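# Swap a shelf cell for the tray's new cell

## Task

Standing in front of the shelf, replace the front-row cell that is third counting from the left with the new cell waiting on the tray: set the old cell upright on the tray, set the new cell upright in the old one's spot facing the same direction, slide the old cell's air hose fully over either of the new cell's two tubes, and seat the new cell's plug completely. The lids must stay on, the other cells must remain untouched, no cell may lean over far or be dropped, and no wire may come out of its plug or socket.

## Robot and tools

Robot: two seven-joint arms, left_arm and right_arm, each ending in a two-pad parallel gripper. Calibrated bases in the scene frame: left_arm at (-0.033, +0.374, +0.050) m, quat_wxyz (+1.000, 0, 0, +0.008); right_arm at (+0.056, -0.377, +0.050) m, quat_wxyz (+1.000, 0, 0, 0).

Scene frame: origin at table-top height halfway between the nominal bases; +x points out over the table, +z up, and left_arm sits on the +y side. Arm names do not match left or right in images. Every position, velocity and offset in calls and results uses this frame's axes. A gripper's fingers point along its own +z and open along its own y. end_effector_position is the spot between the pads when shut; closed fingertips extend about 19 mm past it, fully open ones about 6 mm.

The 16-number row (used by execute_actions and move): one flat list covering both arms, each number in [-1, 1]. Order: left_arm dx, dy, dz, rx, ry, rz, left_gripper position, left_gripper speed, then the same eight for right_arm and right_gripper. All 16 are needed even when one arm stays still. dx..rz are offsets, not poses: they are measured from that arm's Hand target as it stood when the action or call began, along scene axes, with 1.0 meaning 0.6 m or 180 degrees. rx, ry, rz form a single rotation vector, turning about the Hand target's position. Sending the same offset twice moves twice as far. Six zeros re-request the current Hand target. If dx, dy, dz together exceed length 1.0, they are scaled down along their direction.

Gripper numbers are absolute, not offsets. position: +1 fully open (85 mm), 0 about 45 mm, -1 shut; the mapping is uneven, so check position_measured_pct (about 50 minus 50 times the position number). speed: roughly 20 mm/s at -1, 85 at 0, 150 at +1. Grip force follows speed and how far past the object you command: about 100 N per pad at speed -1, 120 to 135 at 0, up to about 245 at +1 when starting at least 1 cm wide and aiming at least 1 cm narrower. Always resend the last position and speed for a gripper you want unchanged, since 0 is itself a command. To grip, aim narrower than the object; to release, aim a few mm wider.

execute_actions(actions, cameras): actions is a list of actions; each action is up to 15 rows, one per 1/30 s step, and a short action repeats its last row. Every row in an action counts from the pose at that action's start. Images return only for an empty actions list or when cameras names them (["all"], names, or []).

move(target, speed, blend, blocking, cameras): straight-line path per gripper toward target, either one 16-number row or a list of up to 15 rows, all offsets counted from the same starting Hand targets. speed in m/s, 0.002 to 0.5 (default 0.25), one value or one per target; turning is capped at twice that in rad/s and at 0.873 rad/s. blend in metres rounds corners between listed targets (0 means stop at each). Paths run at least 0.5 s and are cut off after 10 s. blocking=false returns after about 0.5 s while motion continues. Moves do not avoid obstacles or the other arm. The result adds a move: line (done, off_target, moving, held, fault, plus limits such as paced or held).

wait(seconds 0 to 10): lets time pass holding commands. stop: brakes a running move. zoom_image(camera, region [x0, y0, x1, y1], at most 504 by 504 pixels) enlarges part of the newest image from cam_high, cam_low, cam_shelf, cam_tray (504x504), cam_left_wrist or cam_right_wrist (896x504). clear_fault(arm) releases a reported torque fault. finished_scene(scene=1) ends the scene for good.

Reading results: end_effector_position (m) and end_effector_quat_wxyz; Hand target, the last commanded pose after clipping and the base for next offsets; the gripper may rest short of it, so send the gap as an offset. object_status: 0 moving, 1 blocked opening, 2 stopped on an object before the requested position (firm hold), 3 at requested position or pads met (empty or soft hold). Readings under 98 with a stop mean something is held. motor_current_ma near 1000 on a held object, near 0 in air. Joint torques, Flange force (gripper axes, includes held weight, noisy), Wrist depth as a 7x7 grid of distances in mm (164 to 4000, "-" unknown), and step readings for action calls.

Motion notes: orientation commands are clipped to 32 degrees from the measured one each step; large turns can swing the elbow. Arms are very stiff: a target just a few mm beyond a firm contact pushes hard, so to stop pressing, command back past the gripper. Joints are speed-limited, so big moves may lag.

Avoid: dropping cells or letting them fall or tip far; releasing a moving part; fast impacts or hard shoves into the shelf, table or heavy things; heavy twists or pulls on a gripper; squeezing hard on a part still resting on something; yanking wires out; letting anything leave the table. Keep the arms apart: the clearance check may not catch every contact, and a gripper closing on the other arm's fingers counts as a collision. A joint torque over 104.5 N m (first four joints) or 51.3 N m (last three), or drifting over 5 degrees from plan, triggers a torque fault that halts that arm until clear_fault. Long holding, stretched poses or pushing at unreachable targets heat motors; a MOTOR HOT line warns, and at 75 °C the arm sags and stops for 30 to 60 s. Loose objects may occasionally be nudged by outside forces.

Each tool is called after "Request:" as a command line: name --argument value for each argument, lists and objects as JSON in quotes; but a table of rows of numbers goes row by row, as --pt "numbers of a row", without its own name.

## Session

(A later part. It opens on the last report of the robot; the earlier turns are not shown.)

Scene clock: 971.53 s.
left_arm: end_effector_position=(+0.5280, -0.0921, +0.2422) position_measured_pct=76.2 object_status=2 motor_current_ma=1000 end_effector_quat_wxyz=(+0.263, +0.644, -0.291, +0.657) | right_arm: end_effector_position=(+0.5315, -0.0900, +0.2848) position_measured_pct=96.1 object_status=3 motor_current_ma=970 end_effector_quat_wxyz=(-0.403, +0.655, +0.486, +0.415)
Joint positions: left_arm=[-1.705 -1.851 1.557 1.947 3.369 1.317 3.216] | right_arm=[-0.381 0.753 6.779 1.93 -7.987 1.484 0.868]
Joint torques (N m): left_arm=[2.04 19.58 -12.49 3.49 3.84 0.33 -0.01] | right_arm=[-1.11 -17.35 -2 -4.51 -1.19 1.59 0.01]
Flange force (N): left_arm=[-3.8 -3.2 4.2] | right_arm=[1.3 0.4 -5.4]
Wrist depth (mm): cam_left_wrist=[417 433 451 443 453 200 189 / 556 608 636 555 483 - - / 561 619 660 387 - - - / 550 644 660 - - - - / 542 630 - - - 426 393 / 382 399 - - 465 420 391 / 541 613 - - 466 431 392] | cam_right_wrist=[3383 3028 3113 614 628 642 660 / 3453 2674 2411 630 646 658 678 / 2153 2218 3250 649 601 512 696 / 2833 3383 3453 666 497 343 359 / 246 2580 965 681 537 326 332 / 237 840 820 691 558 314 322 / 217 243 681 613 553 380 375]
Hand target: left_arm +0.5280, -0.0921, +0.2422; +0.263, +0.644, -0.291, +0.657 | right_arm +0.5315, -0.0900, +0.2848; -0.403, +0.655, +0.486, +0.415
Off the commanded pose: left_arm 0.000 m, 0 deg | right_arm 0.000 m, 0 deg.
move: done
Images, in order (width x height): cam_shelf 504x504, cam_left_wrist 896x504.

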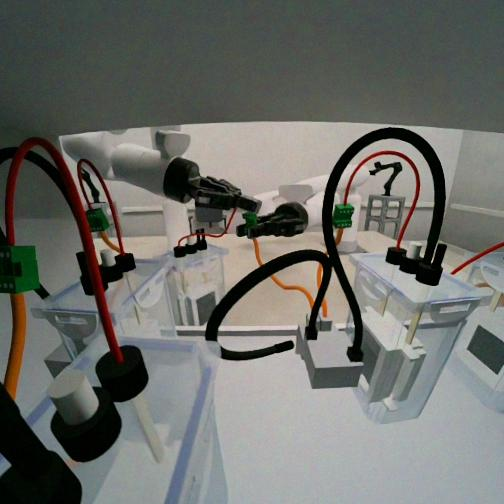

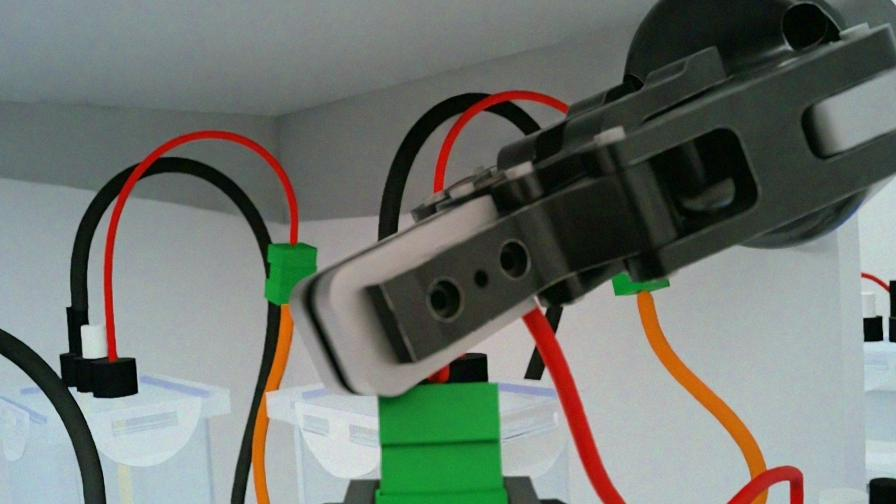

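Request:
move --pt "0 0 0 0 0 0 -0.75 -1 0 0 0.007 0 0 0 -0.929412 -1" --pt "0 0 0 0 0 0 -0.75 -1 -0.0006 0.0006 0.007 0 0 0 -0.929412 -1" --pt "0 0 0 0 0 0 -0.75 -1 -0.0006 0.0006 0 0 0 0 -0.929412 -1" --speed 0.01 --cameras '["cam_left_wrist"]'

Request:
zoom_image --camera "cam_left_wrist" --region '[370, 404, 520, 504]'

Request:
move --pt "0 0 0 0 0 0 -0.75 -1 0 0 0.007 0 0 0 -0.929412 -1" --pt "0 0 0 0 0 0 -0.75 -1 -0.0002 0.0002 0.007 0 0 0 -0.929412 -1" --pt "0 0 0 0 0 0 -0.75 -1 -0.0002 0.0002 0 0 0 0 -0.929412 -1" --speed 0.01 --cameras '["cam_left_wrist"]'

Request:
zoom_image --camera "cam_left_wrist" --region '[370, 404, 520, 504]'

Request:
move --pt "0 0 0 0 0 0 -0.75 -1 0 0 0.007 0 0 0 -0.929412 -1" --pt "0 0 0 0 0 0 -0.75 -1 -0.0002 0.0002 0.007 0 0 0 -0.929412 -1" --pt "0 0 0 0 0 0 -0.75 -1 -0.0002 0.0002 0 0 0 0 -0.929412 -1" --speed 0.01 --cameras '["cam_left_wrist"]'

Request:
zoom_image --camera "cam_left_wrist" --region '[370, 404, 520, 504]'

Scene clock: 973.73 s.
left_arm: end_effector_position=(+0.5280, -0.0921, +0.2422) position_measured_pct=76.2 object_status=2 motor_current_ma=1000 end_effector_quat_wxyz=(+0.263, +0.644, -0.291, +0.657) | right_arm: end_effector_position=(+0.5312, -0.0897, +0.2848) position_measured_pct=96.1 object_status=3 motor_current_ma=970 end_effector_quat_wxyz=(-0.403, +0.655, +0.486, +0.415)
Joint positions: left_arm=[-1.705 -1.851 1.557 1.947 3.369 1.317 3.216] | right_arm=[-0.382 0.753 6.779 1.931 -7.987 1.483 0.869]
Joint torques (N m): left_arm=[2.06 19.78 -12.67 3.5 3.95 0.32 -0.01] | right_arm=[-1.12 -17.16 -1.95 -4.43 -1.1 1.52 0]
Flange force (N): left_arm=[-4.1 -3.2 4.1] | right_arm=[1.6 0.4 -5.5]
Wrist depth (mm): cam_left_wrist=[416 433 450 442 450 201 189 / 562 610 634 554 368 - - / 565 619 660 387 - - - / 553 642 666 - - - - / 542 628 - - - 426 393 / 380 399 - - 463 419 392 / 541 611 - - 465 431 391] | cam_right_wrist=[3383 3014 3084 613 626 646 662 / 3435 2684 2465 629 644 663 677 / 2153 2240 3266 644 601 513 696 / 2821 3349 3435 666 500 342 359 / 245 2580 972 684 538 325 333 / 237 845 823 691 556 314 321 / 217 243 678 613 554 382 376]
Hand target: left_arm +0.5280, -0.0921, +0.2422; +0.263, +0.644, -0.291, +0.657 | right_arm +0.5312, -0.0897, +0.2848; -0.403, +0.655, +0.486, +0.415
Off the commanded pose: left_arm 0.000 m, 0 deg | right_arm 0.000 m, 0 deg.
move: done
Images, in order (width x height): cam_left_wrist 896x504.

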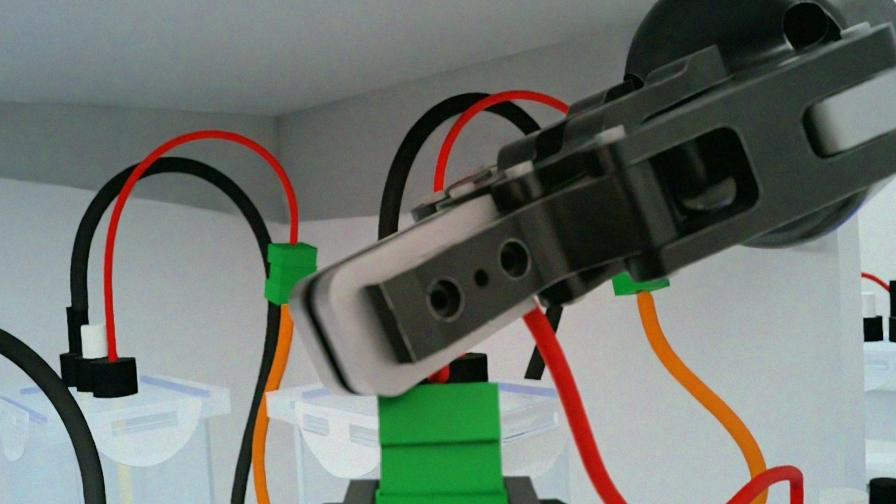

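Scaled by 3.360 from the camera's 896x504 image, which has a finer 1280x720 frame.

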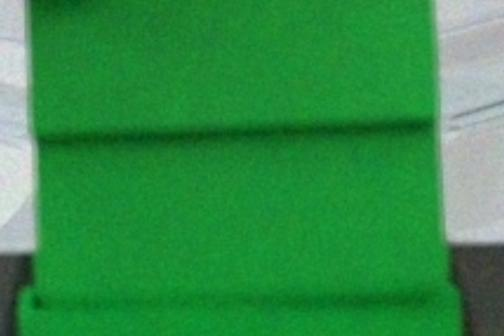

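Scene clock: 974.97 s.
left_arm: end_effector_position=(+0.5280, -0.0921, +0.2421) position_measured_pct=76.2 object_status=2 motor_current_ma=1000 end_effector_quat_wxyz=(+0.263, +0.644, -0.291, +0.657) | right_arm: end_effector_position=(+0.5310, -0.0895, +0.2848) position_measured_pct=96.1 object_status=3 motor_current_ma=970 end_effector_quat_wxyz=(-0.403, +0.655, +0.486, +0.415)
Joint positions: left_arm=[-1.705 -1.851 1.557 1.947 3.369 1.317 3.216] | right_arm=[-0.383 0.753 6.779 1.931 -7.987 1.483 0.869]
Joint torques (N m): left_arm=[2.05 19.86 -12.73 3.53 4.02 0.3 0] | right_arm=[-1.11 -17.1 -1.97 -4.39 -1.05 1.5 0.01]
Flange force (N): left_arm=[-4.2 -3.2 4.1] | right_arm=[1.7 0.4 -5.4]
Wrist depth (mm): cam_left_wrist=[416 435 452 443 451 199 189 / 565 609 637 557 368 - - / 562 620 658 386 - - - / 553 644 658 - - - - / 541 628 - - - 425 393 / 381 402 - - 464 420 391 / 540 613 - - 464 429 392] | cam_right_wrist=[3400 2973 3142 614 628 646 664 / 3546 2706 2447 628 644 668 676 / 2132 2240 3282 644 603 514 697 / 2786 3366 3332 666 497 342 359 / 245 2674 975 684 537 325 332 / 237 844 820 692 557 314 322 / 217 242 681 612 556 382 376]
Hand target: left_arm +0.5280, -0.0921, +0.2422; +0.263, +0.644, -0.291, +0.657 | right_arm +0.5310, -0.0895, +0.2848; -0.403, +0.655, +0.486, +0.415
Off the commanded pose: left_arm 0.000 m, 0 deg | right_arm 0.000 m, 0 deg.
move: done
Images, in order (width x height): cam_left_wrist 896x504.

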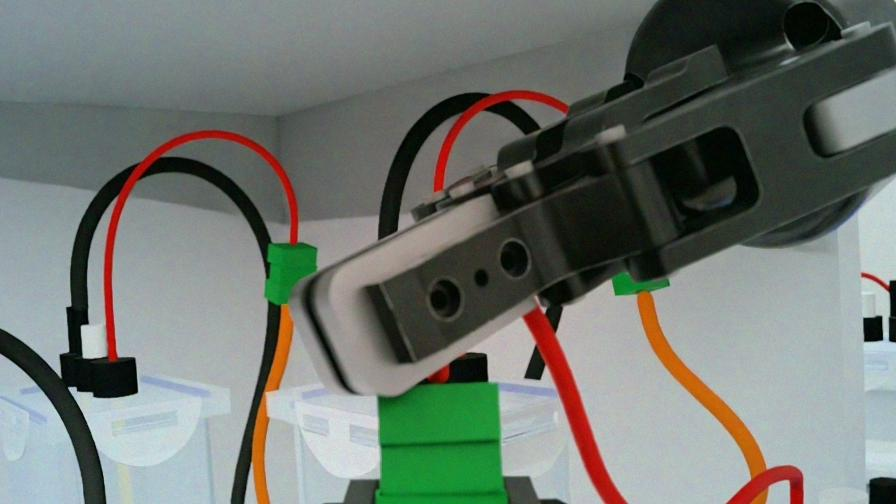

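Scaled by 3.360 from the camera's 896x504 image, which has a finer 1280x720 frame.

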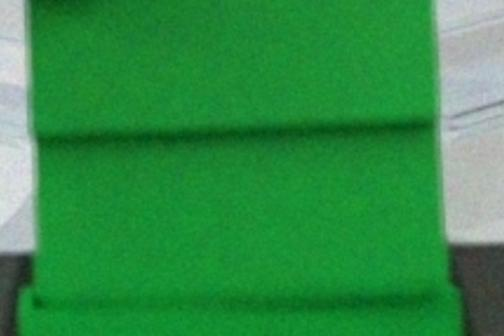

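Scene clock: 976.20 s.
left_arm: end_effector_position=(+0.5280, -0.0921, +0.2421) position_measured_pct=76.2 object_status=2 motor_current_ma=1000 end_effector_quat_wxyz=(+0.263, +0.644, -0.291, +0.657) | right_arm: end_effector_position=(+0.5309, -0.0894, +0.2848) position_measured_pct=96.1 object_status=3 motor_current_ma=970 end_effector_quat_wxyz=(-0.403, +0.655, +0.486, +0.415)
Joint positions: left_arm=[-1.705 -1.851 1.557 1.947 3.369 1.317 3.216] | right_arm=[-0.383 0.753 6.779 1.932 -7.988 1.483 0.869]
Joint torques (N m): left_arm=[2.1 19.93 -12.82 3.54 4.04 0.31 -0.01] | right_arm=[-1.14 -16.98 -1.97 -4.35 -1.05 1.47 0.01]
Flange force (N): left_arm=[-4.4 -3.3 4.1] | right_arm=[1.9 0.4 -5.6]
Wrist depth (mm): cam_left_wrist=[417 434 451 444 451 199 189 / 565 611 639 556 369 - - / 566 619 664 389 - - - / 556 646 660 - - - - / 543 627 - - - 424 394 / 381 401 - - 465 419 392 / 537 616 - - 465 430 392] | cam_right_wrist=[3418 3028 3084 610 624 647 660 / 3584 2717 2420 627 642 661 677 / 2139 2232 3366 652 602 512 696 / 2809 3349 3453 666 500 342 359 / 245 2610 971 684 539 325 333 / 237 837 821 689 609 313 322 / 217 242 680 614 555 380 375]
Hand target: left_arm +0.5280, -0.0921, +0.2422; +0.263, +0.644, -0.291, +0.657 | right_arm +0.5309, -0.0894, +0.2848; -0.403, +0.655, +0.486, +0.415
Off the commanded pose: left_arm 0.000 m, 0 deg | right_arm 0.000 m, 0 deg.
move: done
Images, in order (width x height): cam_left_wrist 896x504.

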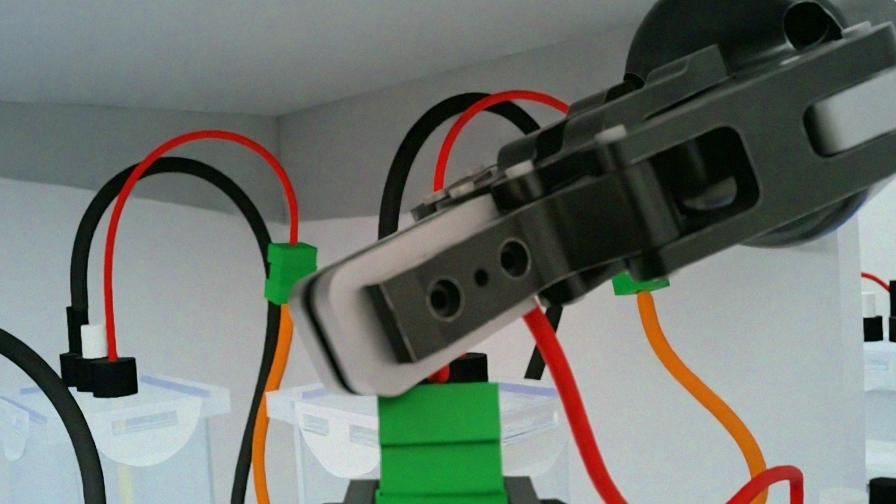

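Scaled by 3.360 from the camera's 896x504 image, which has a finer 1280x720 frame.

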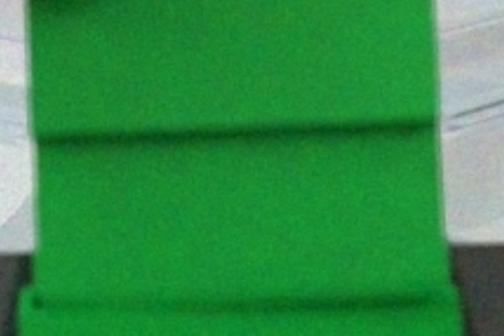

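Request:
move --pt "0 0 0 0 0 0 -0.75 -1 0 0 0.007 0 0 0 -0.929412 -1" --pt "0 0 0 0 0 0 -0.75 -1 0.002 -0.002 0.007 0 0 0 -0.929412 -1" --pt "0 0 0 0 0 0 -0.75 -1 0.002 -0.002 0 0 0 0 -0.929412 -1" --speed 0.01 --cameras '["cam_left_wrist"]'

Request:
zoom_image --camera "cam_left_wrist" --region '[370, 444, 520, 504]'

Request:
move --pt "0 0 0 0 0 0 -0.75 -1 0 0 0.007 0 0 0 -0.929412 -1" --pt "0 0 0 0 0 0 -0.75 -1 0.0012 -0.0012 0.007 0 0 0 -0.929412 -1" --pt "0 0 0 0 0 0 -0.75 -1 0.0012 -0.0012 0 0 0 0 -0.929412 -1" --speed 0.01 --cameras '["cam_left_wrist"]'

Request:
zoom_image --camera "cam_left_wrist" --region '[370, 444, 520, 504]'

Scene clock: 979.33 s.
left_arm: end_effector_position=(+0.5280, -0.0921, +0.2421) position_measured_pct=76.2 object_status=2 motor_current_ma=1000 end_effector_quat_wxyz=(+0.263, +0.644, -0.291, +0.657) | right_arm: end_effector_position=(+0.5321, -0.0906, +0.2848) position_measured_pct=96.1 object_status=3 motor_current_ma=970 end_effector_quat_wxyz=(-0.403, +0.655, +0.486, +0.415)
Joint positions: left_arm=[-1.705 -1.851 1.557 1.947 3.369 1.317 3.216] | right_arm=[-0.38 0.754 6.78 1.927 -7.986 1.485 0.867]
Joint torques (N m): left_arm=[2.07 19.43 -12.33 3.61 3.8 0.34 0.01] | right_arm=[-0.71 -17.52 -1.7 -4.66 -1.33 1.57 0.03]
Flange force (N): left_arm=[-3.5 -3.4 4.8] | right_arm=[1.2 -0.2 -4.8]
Wrist depth (mm): cam_left_wrist=[416 433 451 444 451 202 191 / 567 612 634 556 201 - - / 565 621 659 232 - - - / 552 642 662 - - - - / 541 628 - - - 427 393 / 382 400 - - 464 419 391 / 540 611 - - 467 431 391] | cam_right_wrist=[3400 3041 3084 613 626 643 661 / 3508 2674 2394 629 645 667 677 / 2153 2240 3282 649 533 499 697 / 2846 3400 3366 668 498 342 360 / 247 2550 972 686 523 326 332 / 237 846 818 687 560 313 322 / 217 244 677 617 554 381 375]
Hand target: left_arm +0.5280, -0.0921, +0.2421; +0.263, +0.644, -0.291, +0.657 | right_arm +0.5321, -0.0906, +0.2848; -0.403, +0.655, +0.486, +0.415
Off the commanded pose: left_arm 0.000 m, 0 deg | right_arm 0.000 m, 0 deg.
move: done
Images, in order (width x height): cam_left_wrist 896x504.

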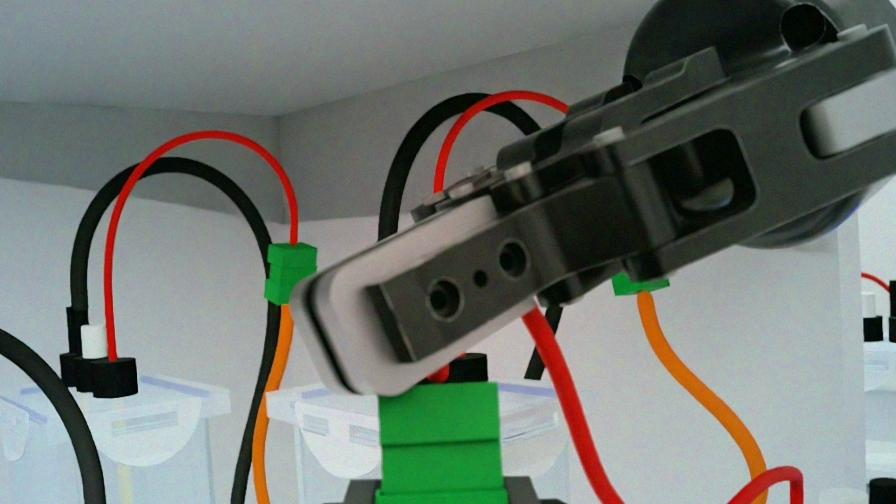

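Scaled by 3.360 from the camera's 896x504 image, which has a finer 1280x720 frame.

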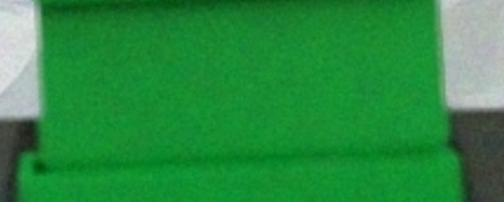

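Scene clock: 980.73 s.
left_arm: end_effector_position=(+0.5280, -0.0921, +0.2421) position_measured_pct=76.2 object_status=2 motor_current_ma=1000 end_effector_quat_wxyz=(+0.263, +0.644, -0.291, +0.657) | right_arm: end_effector_position=(+0.5328, -0.0913, +0.2848) position_measured_pct=96.1 object_status=3 motor_current_ma=970 end_effector_quat_wxyz=(-0.403, +0.655, +0.486, +0.415)
Joint positions: left_arm=[-1.705 -1.851 1.557 1.947 3.369 1.317 3.216] | right_arm=[-0.378 0.755 6.78 1.925 -7.984 1.486 0.866]
Joint torques (N m): left_arm=[2.04 19.14 -12.07 3.53 3.64 0.38 0] | right_arm=[-0.7 -17.95 -1.69 -4.82 -1.45 1.69 0.05]
Flange force (N): left_arm=[-2.9 -3.3 4.8] | right_arm=[0.5 0.0 -4.5]
Wrist depth (mm): cam_left_wrist=[416 434 449 441 451 204 191 / 554 608 634 547 202 - - / 566 620 659 234 - - - / 553 642 660 - - - - / 541 629 - - - 427 393 / 381 398 - - 463 420 392 / 541 612 - - 465 430 391] | cam_right_wrist=[3418 3084 3113 612 628 646 656 / 3508 2717 2429 631 644 664 685 / 2132 2210 3234 647 526 514 697 / 2763 3299 3366 670 503 342 359 / 248 2663 964 688 524 333 332 / 238 842 817 691 557 315 322 / 218 245 678 615 560 382 375]
Hand target: left_arm +0.5280, -0.0921, +0.2421; +0.263, +0.644, -0.291, +0.657 | right_arm +0.5328, -0.0913, +0.2848; -0.403, +0.655, +0.486, +0.415
Off the commanded pose: left_arm 0.000 m, 0 deg | right_arm 0.000 m, 0 deg.
move: done
Images, in order (width x height): cam_left_wrist 896x504.

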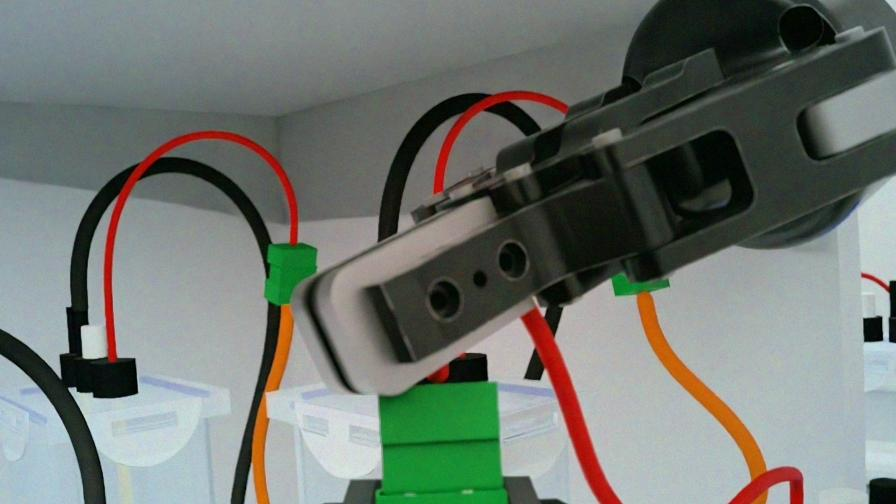

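Scaled by 3.360 from the camera's 896x504 image, which has a finer 1280x720 frame.

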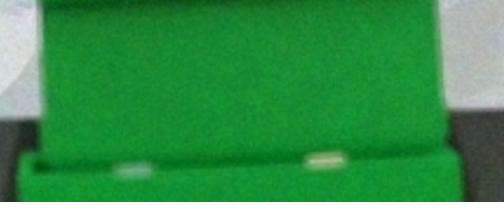

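Request:
move --pt "0 0 0 0 0 0 -0.75 -1 0 0 0.007 0 0 0 -0.929412 -1" --pt "0 0 0 0 0 0 -0.75 -1 -0.00149 0.00208 0.007 0 0 0 -0.929412 -1" --pt "0 0 0 0 0 0 -0.75 -1 -0.00149 0.00208 0 0 0 0 -0.929412 -1" --speed 0.01 --cameras '["cam_left_wrist"]'

Request:
zoom_image --camera "cam_left_wrist" --region '[370, 444, 520, 504]'

Request:
move --pt "0 0 0 0 0 0 -0.75 -1 0 0 0.007 0 0 0 -0.929412 -1" --pt "0 0 0 0 0 0 -0.75 -1 0.00034 0.00037 0.007 0 0 0 -0.929412 -1" --pt "0 0 0 0 0 0 -0.75 -1 0.00034 0.00037 0 0 0 0 -0.929412 -1" --speed 0.01 --cameras '["cam_left_wrist"]'

Request:
zoom_image --camera "cam_left_wrist" --region '[370, 444, 520, 504]'

Request:
move --pt "0 0 0 0 0 0 -0.75 -1 0 0 0.007 0 0 0 -0.929412 -1" --pt "0 0 0 0 0 0 -0.75 -1 -0.00102 -0.0011 0.007 0 0 0 -0.929412 -1" --pt "0 0 0 0 0 0 -0.75 -1 -0.00102 -0.0011 0 0 0 0 -0.929412 -1" --speed 0.01 --cameras '["cam_left_wrist"]'

Request:
zoom_image --camera "cam_left_wrist" --region '[370, 444, 520, 504]'

Scene clock: 983.33 s.
left_arm: end_effector_position=(+0.5280, -0.0921, +0.2421) position_measured_pct=76.2 object_status=2 motor_current_ma=1000 end_effector_quat_wxyz=(+0.263, +0.644, -0.291, +0.657) | right_arm: end_effector_position=(+0.5320, -0.0901, +0.2848) position_measured_pct=96.1 object_status=3 motor_current_ma=970 end_effector_quat_wxyz=(-0.403, +0.655, +0.486, +0.415)
Joint positions: left_arm=[-1.705 -1.851 1.557 1.947 3.369 1.317 3.216] | right_arm=[-0.381 0.754 6.779 1.928 -7.986 1.484 0.867]
Joint torques (N m): left_arm=[2.15 19.47 -12.35 3.35 3.77 0.4 -0.01] | right_arm=[-1.2 -17.58 -2.05 -4.58 -1.21 1.71 0.04]
Flange force (N): left_arm=[-3.5 -3.3 4.1] | right_arm=[1.0 0.6 -5.4]
Wrist depth (mm): cam_left_wrist=[415 432 450 443 452 201 190 / 555 609 634 552 201 - - / 567 617 659 386 - - - / 551 644 662 - - - - / 542 632 - - - 426 393 / 382 400 - - 464 419 391 / 541 611 - - 467 429 392] | cam_right_wrist=[3418 3000 3084 615 628 642 660 / 3453 2717 2385 628 642 662 678 / 2139 2232 3234 649 533 500 700 / 2821 3383 3418 668 504 342 358 / 246 2621 969 684 525 326 332 / 237 840 820 687 558 313 322 / 217 244 679 616 551 380 375]
Hand target: left_arm +0.5280, -0.0921, +0.2422; +0.263, +0.644, -0.291, +0.657 | right_arm +0.5320, -0.0901, +0.2848; -0.403, +0.655, +0.486, +0.415
Off the commanded pose: left_arm 0.000 m, 0 deg | right_arm 0.000 m, 0 deg.
move: done
Images, in order (width x height): cam_left_wrist 896x504.

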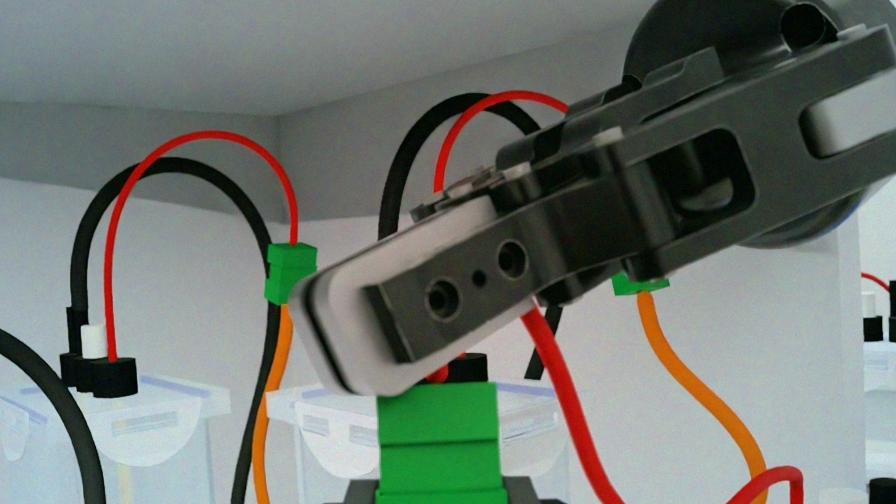

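Scaled by 3.360 from the camera's 896x504 image, which has a finer 1280x720 frame.

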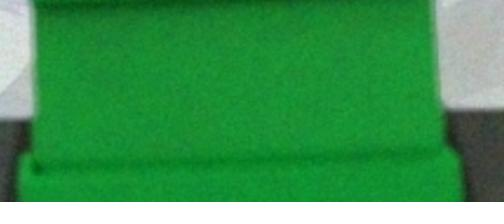

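Scene clock: 984.63 s.
left_arm: end_effector_position=(+0.5280, -0.0921, +0.2422) position_measured_pct=76.2 object_status=2 motor_current_ma=1000 end_effector_quat_wxyz=(+0.263, +0.644, -0.291, +0.657) | right_arm: end_effector_position=(+0.5322, -0.0899, +0.2848) position_measured_pct=96.1 object_status=3 motor_current_ma=970 end_effector_quat_wxyz=(-0.403, +0.655, +0.486, +0.415)
Joint positions: left_arm=[-1.705 -1.851 1.557 1.947 3.369 1.317 3.216] | right_arm=[-0.381 0.754 6.779 1.927 -7.987 1.484 0.867]
Joint torques (N m): left_arm=[2.2 19.48 -12.48 3.32 3.78 0.38 -0.01] | right_arm=[-1.19 -17.46 -2.1 -4.55 -1.2 1.7 0.02]
Flange force (N): left_arm=[-3.6 -3.4 3.9] | right_arm=[1.2 0.5 -5.4]
Wrist depth (mm): cam_left_wrist=[415 433 451 443 452 201 190 / 559 609 638 554 494 - - / 565 621 659 387 - - - / 553 640 662 - - - - / 545 618 - - - 425 393 / 382 402 - - 465 420 391 / 540 612 - - 467 432 392] | cam_right_wrist=[3435 3041 3084 614 626 642 658 / 3527 2717 2394 632 644 664 673 / 2188 2232 3266 646 536 502 702 / 2846 3435 3453 668 496 341 358 / 246 2570 962 684 521 326 332 / 237 837 816 692 609 312 322 / 217 243 678 619 558 381 376]
Hand target: left_arm +0.5280, -0.0921, +0.2422; +0.263, +0.644, -0.291, +0.657 | right_arm +0.5322, -0.0899, +0.2848; -0.403, +0.655, +0.486, +0.415
Off the commanded pose: left_arm 0.000 m, 0 deg | right_arm 0.000 m, 0 deg.
move: done
Images, in order (width x height): cam_left_wrist 896x504.

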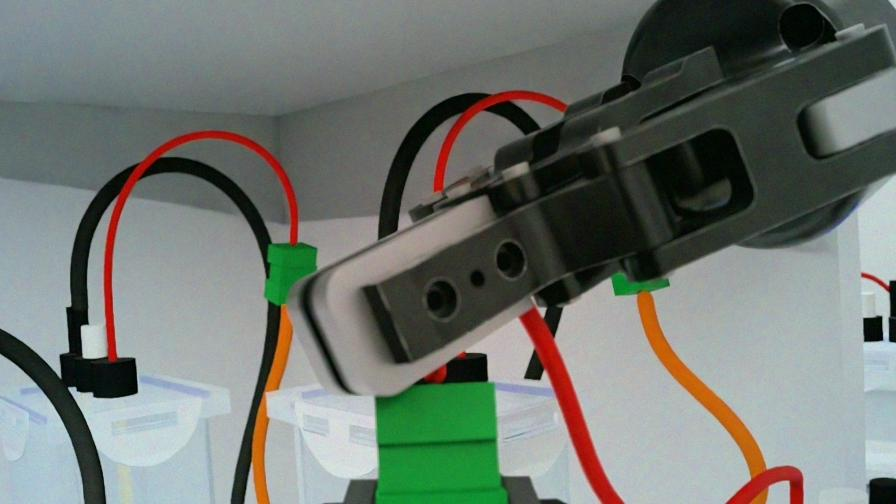

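Scaled by 3.360 from the camera's 896x504 image, which has a finer 1280x720 frame.

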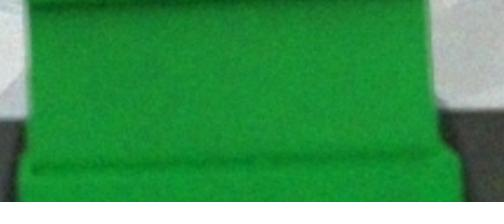

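Scene clock: 986.00 s.
left_arm: end_effector_position=(+0.5280, -0.0921, +0.2422) position_measured_pct=76.2 object_status=2 motor_current_ma=1000 end_effector_quat_wxyz=(+0.263, +0.644, -0.291, +0.657) | right_arm: end_effector_position=(+0.5315, -0.0905, +0.2848) position_measured_pct=96.1 object_status=3 motor_current_ma=970 end_effector_quat_wxyz=(-0.403, +0.655, +0.486, +0.415)
Joint positions: left_arm=[-1.705 -1.851 1.557 1.947 3.369 1.317 3.216] | right_arm=[-0.38 0.754 6.779 1.929 -7.986 1.485 0.868]
Joint torques (N m): left_arm=[2.27 19.74 -12.63 3.42 3.91 0.43 -0.03] | right_arm=[-1.02 -17.27 -1.92 -4.6 -1.24 1.55 -0.01]
Flange force (N): left_arm=[-4.1 -3.5 4.3] | right_arm=[1.4 -0.1 -5.5]
Wrist depth (mm): cam_left_wrist=[416 433 452 442 453 200 190 / 566 608 633 557 483 - - / 565 623 662 391 - - - / 553 641 661 - - - - / 540 627 - - - 425 394 / 381 401 - - 463 419 391 / 538 616 - - 465 431 392] | cam_right_wrist=[3527 3028 3070 617 627 645 660 / 3508 2706 2376 631 644 666 679 / 2188 2232 3250 648 604 512 700 / 2833 3349 3400 667 498 342 360 / 245 2600 974 683 539 327 332 / 237 842 821 689 558 314 321 / 217 243 677 616 552 381 376]
Hand target: left_arm +0.5280, -0.0921, +0.2422; +0.263, +0.644, -0.291, +0.657 | right_arm +0.5315, -0.0905, +0.2848; -0.403, +0.655, +0.486, +0.415
Off the commanded pose: left_arm 0.000 m, 0 deg | right_arm 0.000 m, 0 deg.
move: done
Images, in order (width x height): cam_left_wrist 896x504.

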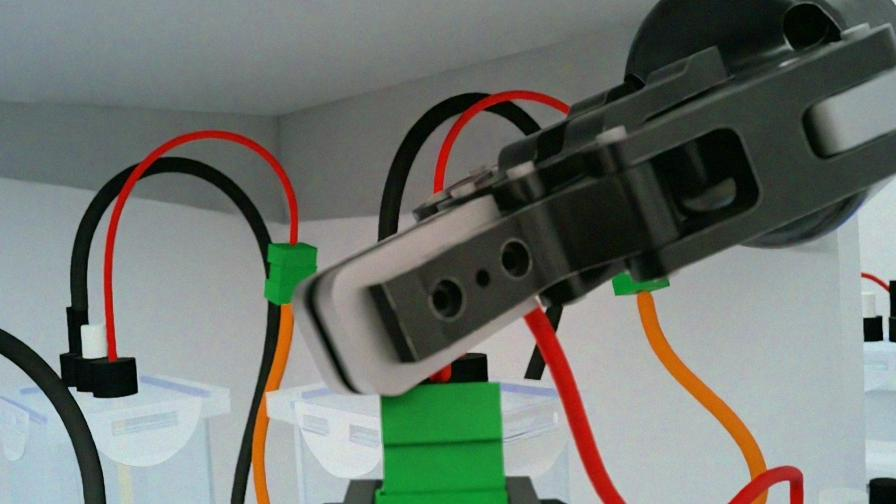

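Scaled by 3.360 from the camera's 896x504 image, which has a finer 1280x720 frame.

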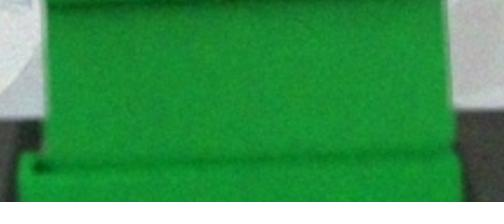

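Request:
zoom_image --camera "cam_left_wrist" --region '[450, 376, 510, 410]'

Request:
zoom_image --camera "cam_left_wrist" --region '[376, 376, 506, 450]'

Scaled by 8.400 from the camera's 896x504 image, which has a finer 1280x720 frame.

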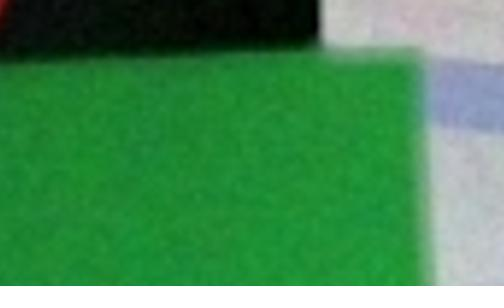

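Scaled by 3.877 from the camera's 896x504 image, which has a finer 1280x720 frame.

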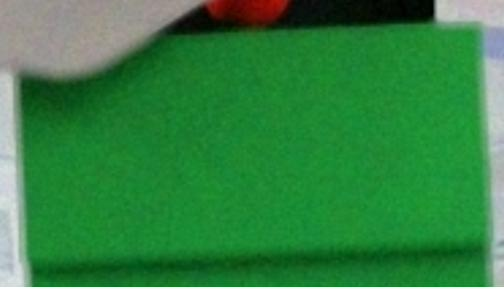

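Request:
move --pt "0 0 0 0 0 0 -0.75 -1 0 0 0.0167 0 0 0 -0.929412 -1" --pt "-0.0348 0.036 0 0 0 0 -0.75 -1 0 0 0.0167 0 0 0 -0.929412 -1" --speed 0.04

Request:
move --target '[0,0,0,0,0,0,-0.75,-1,0,0,-0.0333,0,0,0,-0.929412,-1]' --speed 0.04 --cameras '["cam_left_wrist","cam_shelf"]'

Request:
zoom_image --camera "cam_left_wrist" --region '[380, 384, 510, 504]'

Scene clock: 993.97 s.
left_arm: end_effector_position=(+0.5071, -0.0705, +0.2422) position_measured_pct=76.2 object_status=2 motor_current_ma=1000 end_effector_quat_wxyz=(+0.263, +0.644, -0.291, +0.657) | right_arm: end_effector_position=(+0.5315, -0.0905, +0.2948) position_measured_pct=96.1 object_status=3 motor_current_ma=970 end_effector_quat_wxyz=(-0.403, +0.655, +0.486, +0.415)
Joint positions: left_arm=[-1.688 -1.867 1.57 2.045 3.383 1.397 3.234] | right_arm=[-0.385 0.732 6.786 1.925 -7.975 1.481 0.843]
Joint torques (N m): left_arm=[1.75 16.86 -10.45 3.68 2.93 0.33 0.03] | right_arm=[-0.93 -42.79 -0.85 -17.63 -6.86 8 1.91]
Flange force (N): left_arm=[-0.8 -3.3 5.5] | right_arm=[-46.9 -0.6 9.4]
Wrist depth (mm): cam_left_wrist=[412 429 447 440 412 224 215 / 567 634 647 574 197 167 167 / 588 632 690 183 172 169 - / 575 664 553 168 176 440 419 / 562 655 - 170 505 449 534 / 423 427 - 170 495 442 425 / 567 644 689 458 500 434 412] | cam_right_wrist=[3366 3157 3142 615 627 647 662 / 3490 2695 2326 627 649 665 677 / 2167 2248 3299 648 604 513 697 / 2821 3282 3418 665 497 346 370 / 269 2580 985 691 539 335 340 / 261 864 827 699 563 317 323 / 239 729 688 639 563 395 381]
Hand target: left_arm +0.5071, -0.0705, +0.2422; +0.263, +0.644, -0.291, +0.657 | right_arm +0.5315, -0.0905, +0.2948; -0.403, +0.655, +0.486, +0.415
Off the commanded pose: left_arm 0.000 m, 0 deg | right_arm 0.000 m, 0 deg.
move: done

Scene clock: 994.77 s.
left_arm: end_effector_position=(+0.5071, -0.0705, +0.2422) position_measured_pct=76.2 object_status=2 motor_current_ma=1000 end_effector_quat_wxyz=(+0.263, +0.644, -0.291, +0.657) | right_arm: end_effector_position=(+0.5316, -0.0905, +0.2748) position_measured_pct=96.1 object_status=3 motor_current_ma=970 end_effector_quat_wxyz=(-0.403, +0.655, +0.486, +0.415)
Joint positions: left_arm=[-1.688 -1.867 1.57 2.045 3.383 1.397 3.234] | right_arm=[-0.376 0.776 6.773 1.933 -7.996 1.488 0.893]
Joint torques (N m): left_arm=[1.75 16.84 -10.48 3.71 2.95 0.35 0.03] | right_arm=[-0.52 -19.34 -1.78 -4.99 -1.68 2.36 -0.01]
Flange force (N): left_arm=[-0.8 -3.2 5.6] | right_arm=[-1.6 0.2 -3.2]
Wrist depth (mm): cam_left_wrist=[414 430 448 439 443 236 237 / 566 634 649 571 508 223 214 / 587 631 693 573 207 167 167 / 575 666 676 208 172 168 - / 563 668 - 169 174 380 560 / 422 424 - 170 488 441 426 / 573 646 - 171 499 434 412] | cam_right_wrist=[3349 3014 3142 614 626 647 656 / 3508 2674 2310 631 643 664 681 / 2125 3203 3315 647 517 499 689 / 2188 3400 3471 665 530 268 347 / 257 2580 943 683 506 318 320 / 248 840 785 670 555 397 321 / 229 224 240 631 545 370 362]
Hand target: left_arm +0.5071, -0.0705, +0.2422; +0.263, +0.644, -0.291, +0.657 | right_arm +0.5316, -0.0905, +0.2748; -0.403, +0.655, +0.486, +0.415
Off the commanded pose: left_arm 0.000 m, 0 deg | right_arm 0.000 m, 0 deg.
move: done
Images, in order (width x height): cam_shelf 504x504, cam_left_wrist 896x504.

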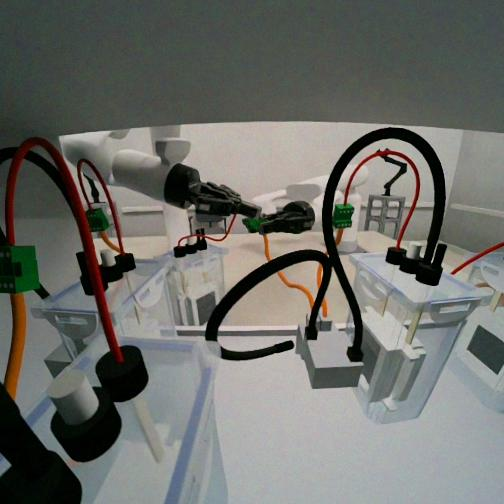

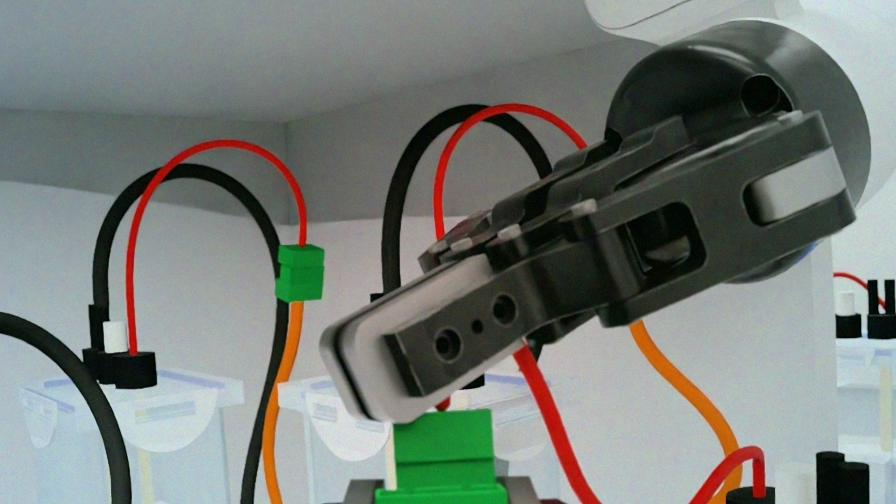

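Scaled by 3.877 from the camera's 896x504 image, which has a finer 1280x720 frame.

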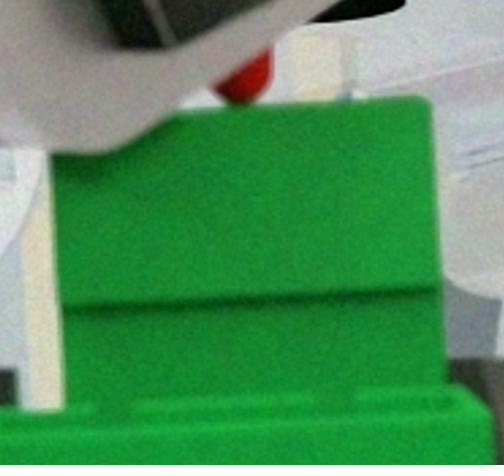

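Request:
zoom_image --camera "cam_left_wrist" --region '[366, 464, 446, 504]'

Request:
zoom_image --camera "cam_left_wrist" --region '[446, 464, 526, 504]'

Request:
zoom_image --camera "cam_shelf" --region '[240, 205, 280, 245]'

Scaled by 6.300 from the camera's 896x504 image, which has a finer 1280x720 frame.

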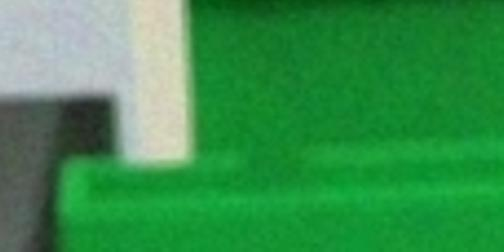

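Scaled by 6.300 from the camera's 896x504 image, which has a finer 1280x720 frame.

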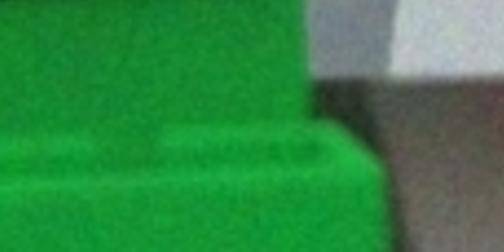

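Scaled by 12.600 from the camera's 504x504 image, which has a finer 720x720 frame.

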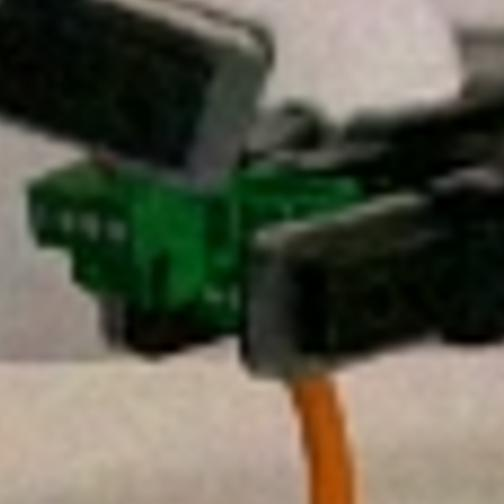

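Request:
zoom_image --camera "cam_left_wrist" --region '[430, 400, 500, 440]'

Request:
zoom_image --camera "cam_left_wrist" --region '[386, 400, 456, 440]'

Scaled by 7.200 from the camera's 896x504 image, which has a finer 1280x720 frame.

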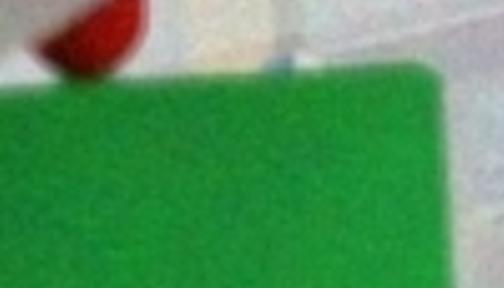

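Scaled by 7.200 from the camera's 896x504 image, which has a finer 1280x720 frame.

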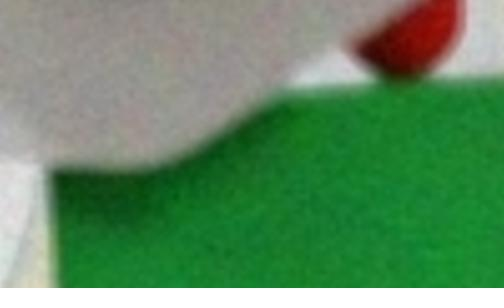

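Request:
move --target '[0,0,0,0,0,0,-0.75,-1,0,0,-0.015,0,0,0,-0.929412,-1]' --speed 0.04 --cameras '["cam_left_wrist","cam_shelf"]'

Request:
zoom_image --camera "cam_left_wrist" --region '[380, 430, 510, 504]'

Request:
zoom_image --camera "cam_left_wrist" --region '[430, 440, 500, 480]'

Request:
zoom_image --camera "cam_shelf" --region '[240, 208, 270, 238]'

Scene clock: 997.53 s.
left_arm: end_effector_position=(+0.5071, -0.0705, +0.2422) position_measured_pct=76.2 object_status=2 motor_current_ma=1000 end_effector_quat_wxyz=(+0.263, +0.644, -0.291, +0.657) | right_arm: end_effector_position=(+0.5315, -0.0905, +0.2658) position_measured_pct=96.1 object_status=3 motor_current_ma=970 end_effector_quat_wxyz=(-0.403, +0.655, +0.486, +0.415)
Joint positions: left_arm=[-1.688 -1.867 1.57 2.045 3.383 1.397 3.234] | right_arm=[-0.372 0.796 6.767 1.936 -8.005 1.491 0.914]
Joint torques (N m): left_arm=[1.77 16.86 -10.48 3.7 2.94 0.34 0.03] | right_arm=[-0.51 -19.57 -1.77 -4.81 -1.61 2.39 0.02]
Flange force (N): left_arm=[-0.8 -3.3 5.5] | right_arm=[-1.7 0.4 -3.1]
Wrist depth (mm): cam_left_wrist=[413 430 445 440 406 254 246 / 565 634 649 573 507 227 223 / 586 633 693 572 249 203 174 / 576 670 677 561 187 167 167 / 561 664 685 178 174 169 527 / 422 426 - 167 184 441 424 / 569 649 - 170 507 436 413] | cam_right_wrist=[3418 3142 3188 613 627 644 659 / 3490 2642 2302 631 634 653 687 / 2181 3234 3299 646 503 338 691 / 260 3332 3366 668 528 334 340 / 930 969 922 684 502 307 314 / 236 812 752 651 578 551 379 / 220 209 213 599 538 364 357]
Hand target: left_arm +0.5071, -0.0705, +0.2422; +0.263, +0.644, -0.291, +0.657 | right_arm +0.5315, -0.0905, +0.2658; -0.403, +0.655, +0.486, +0.415
Off the commanded pose: left_arm 0.000 m, 0 deg | right_arm 0.000 m, 0 deg.
move: done
Images, in order (width x height): cam_shelf 504x504, cam_left_wrist 896x504.

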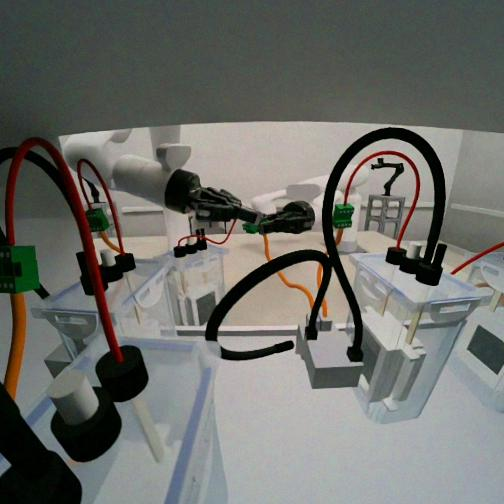

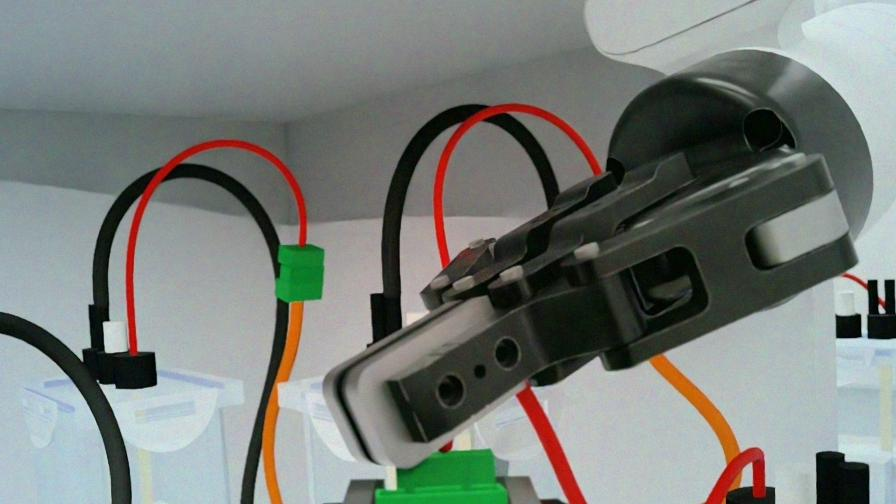

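Scaled by 3.877 from the camera's 896x504 image, which has a finer 1280x720 frame.

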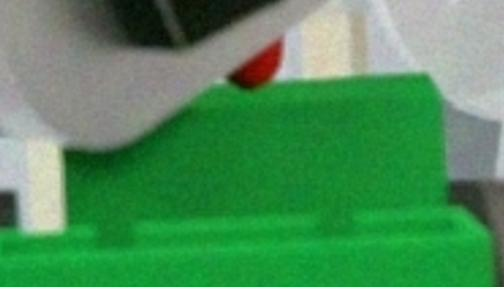

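Scaled by 7.200 from the camera's 896x504 image, which has a finer 1280x720 frame.

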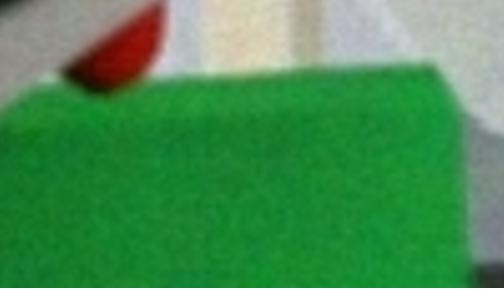

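Scaled by 16.800 from the camera's 504x504 image, which has a finer 720x720 frame.

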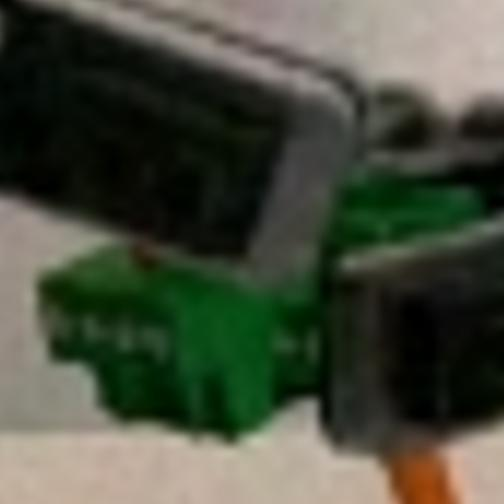

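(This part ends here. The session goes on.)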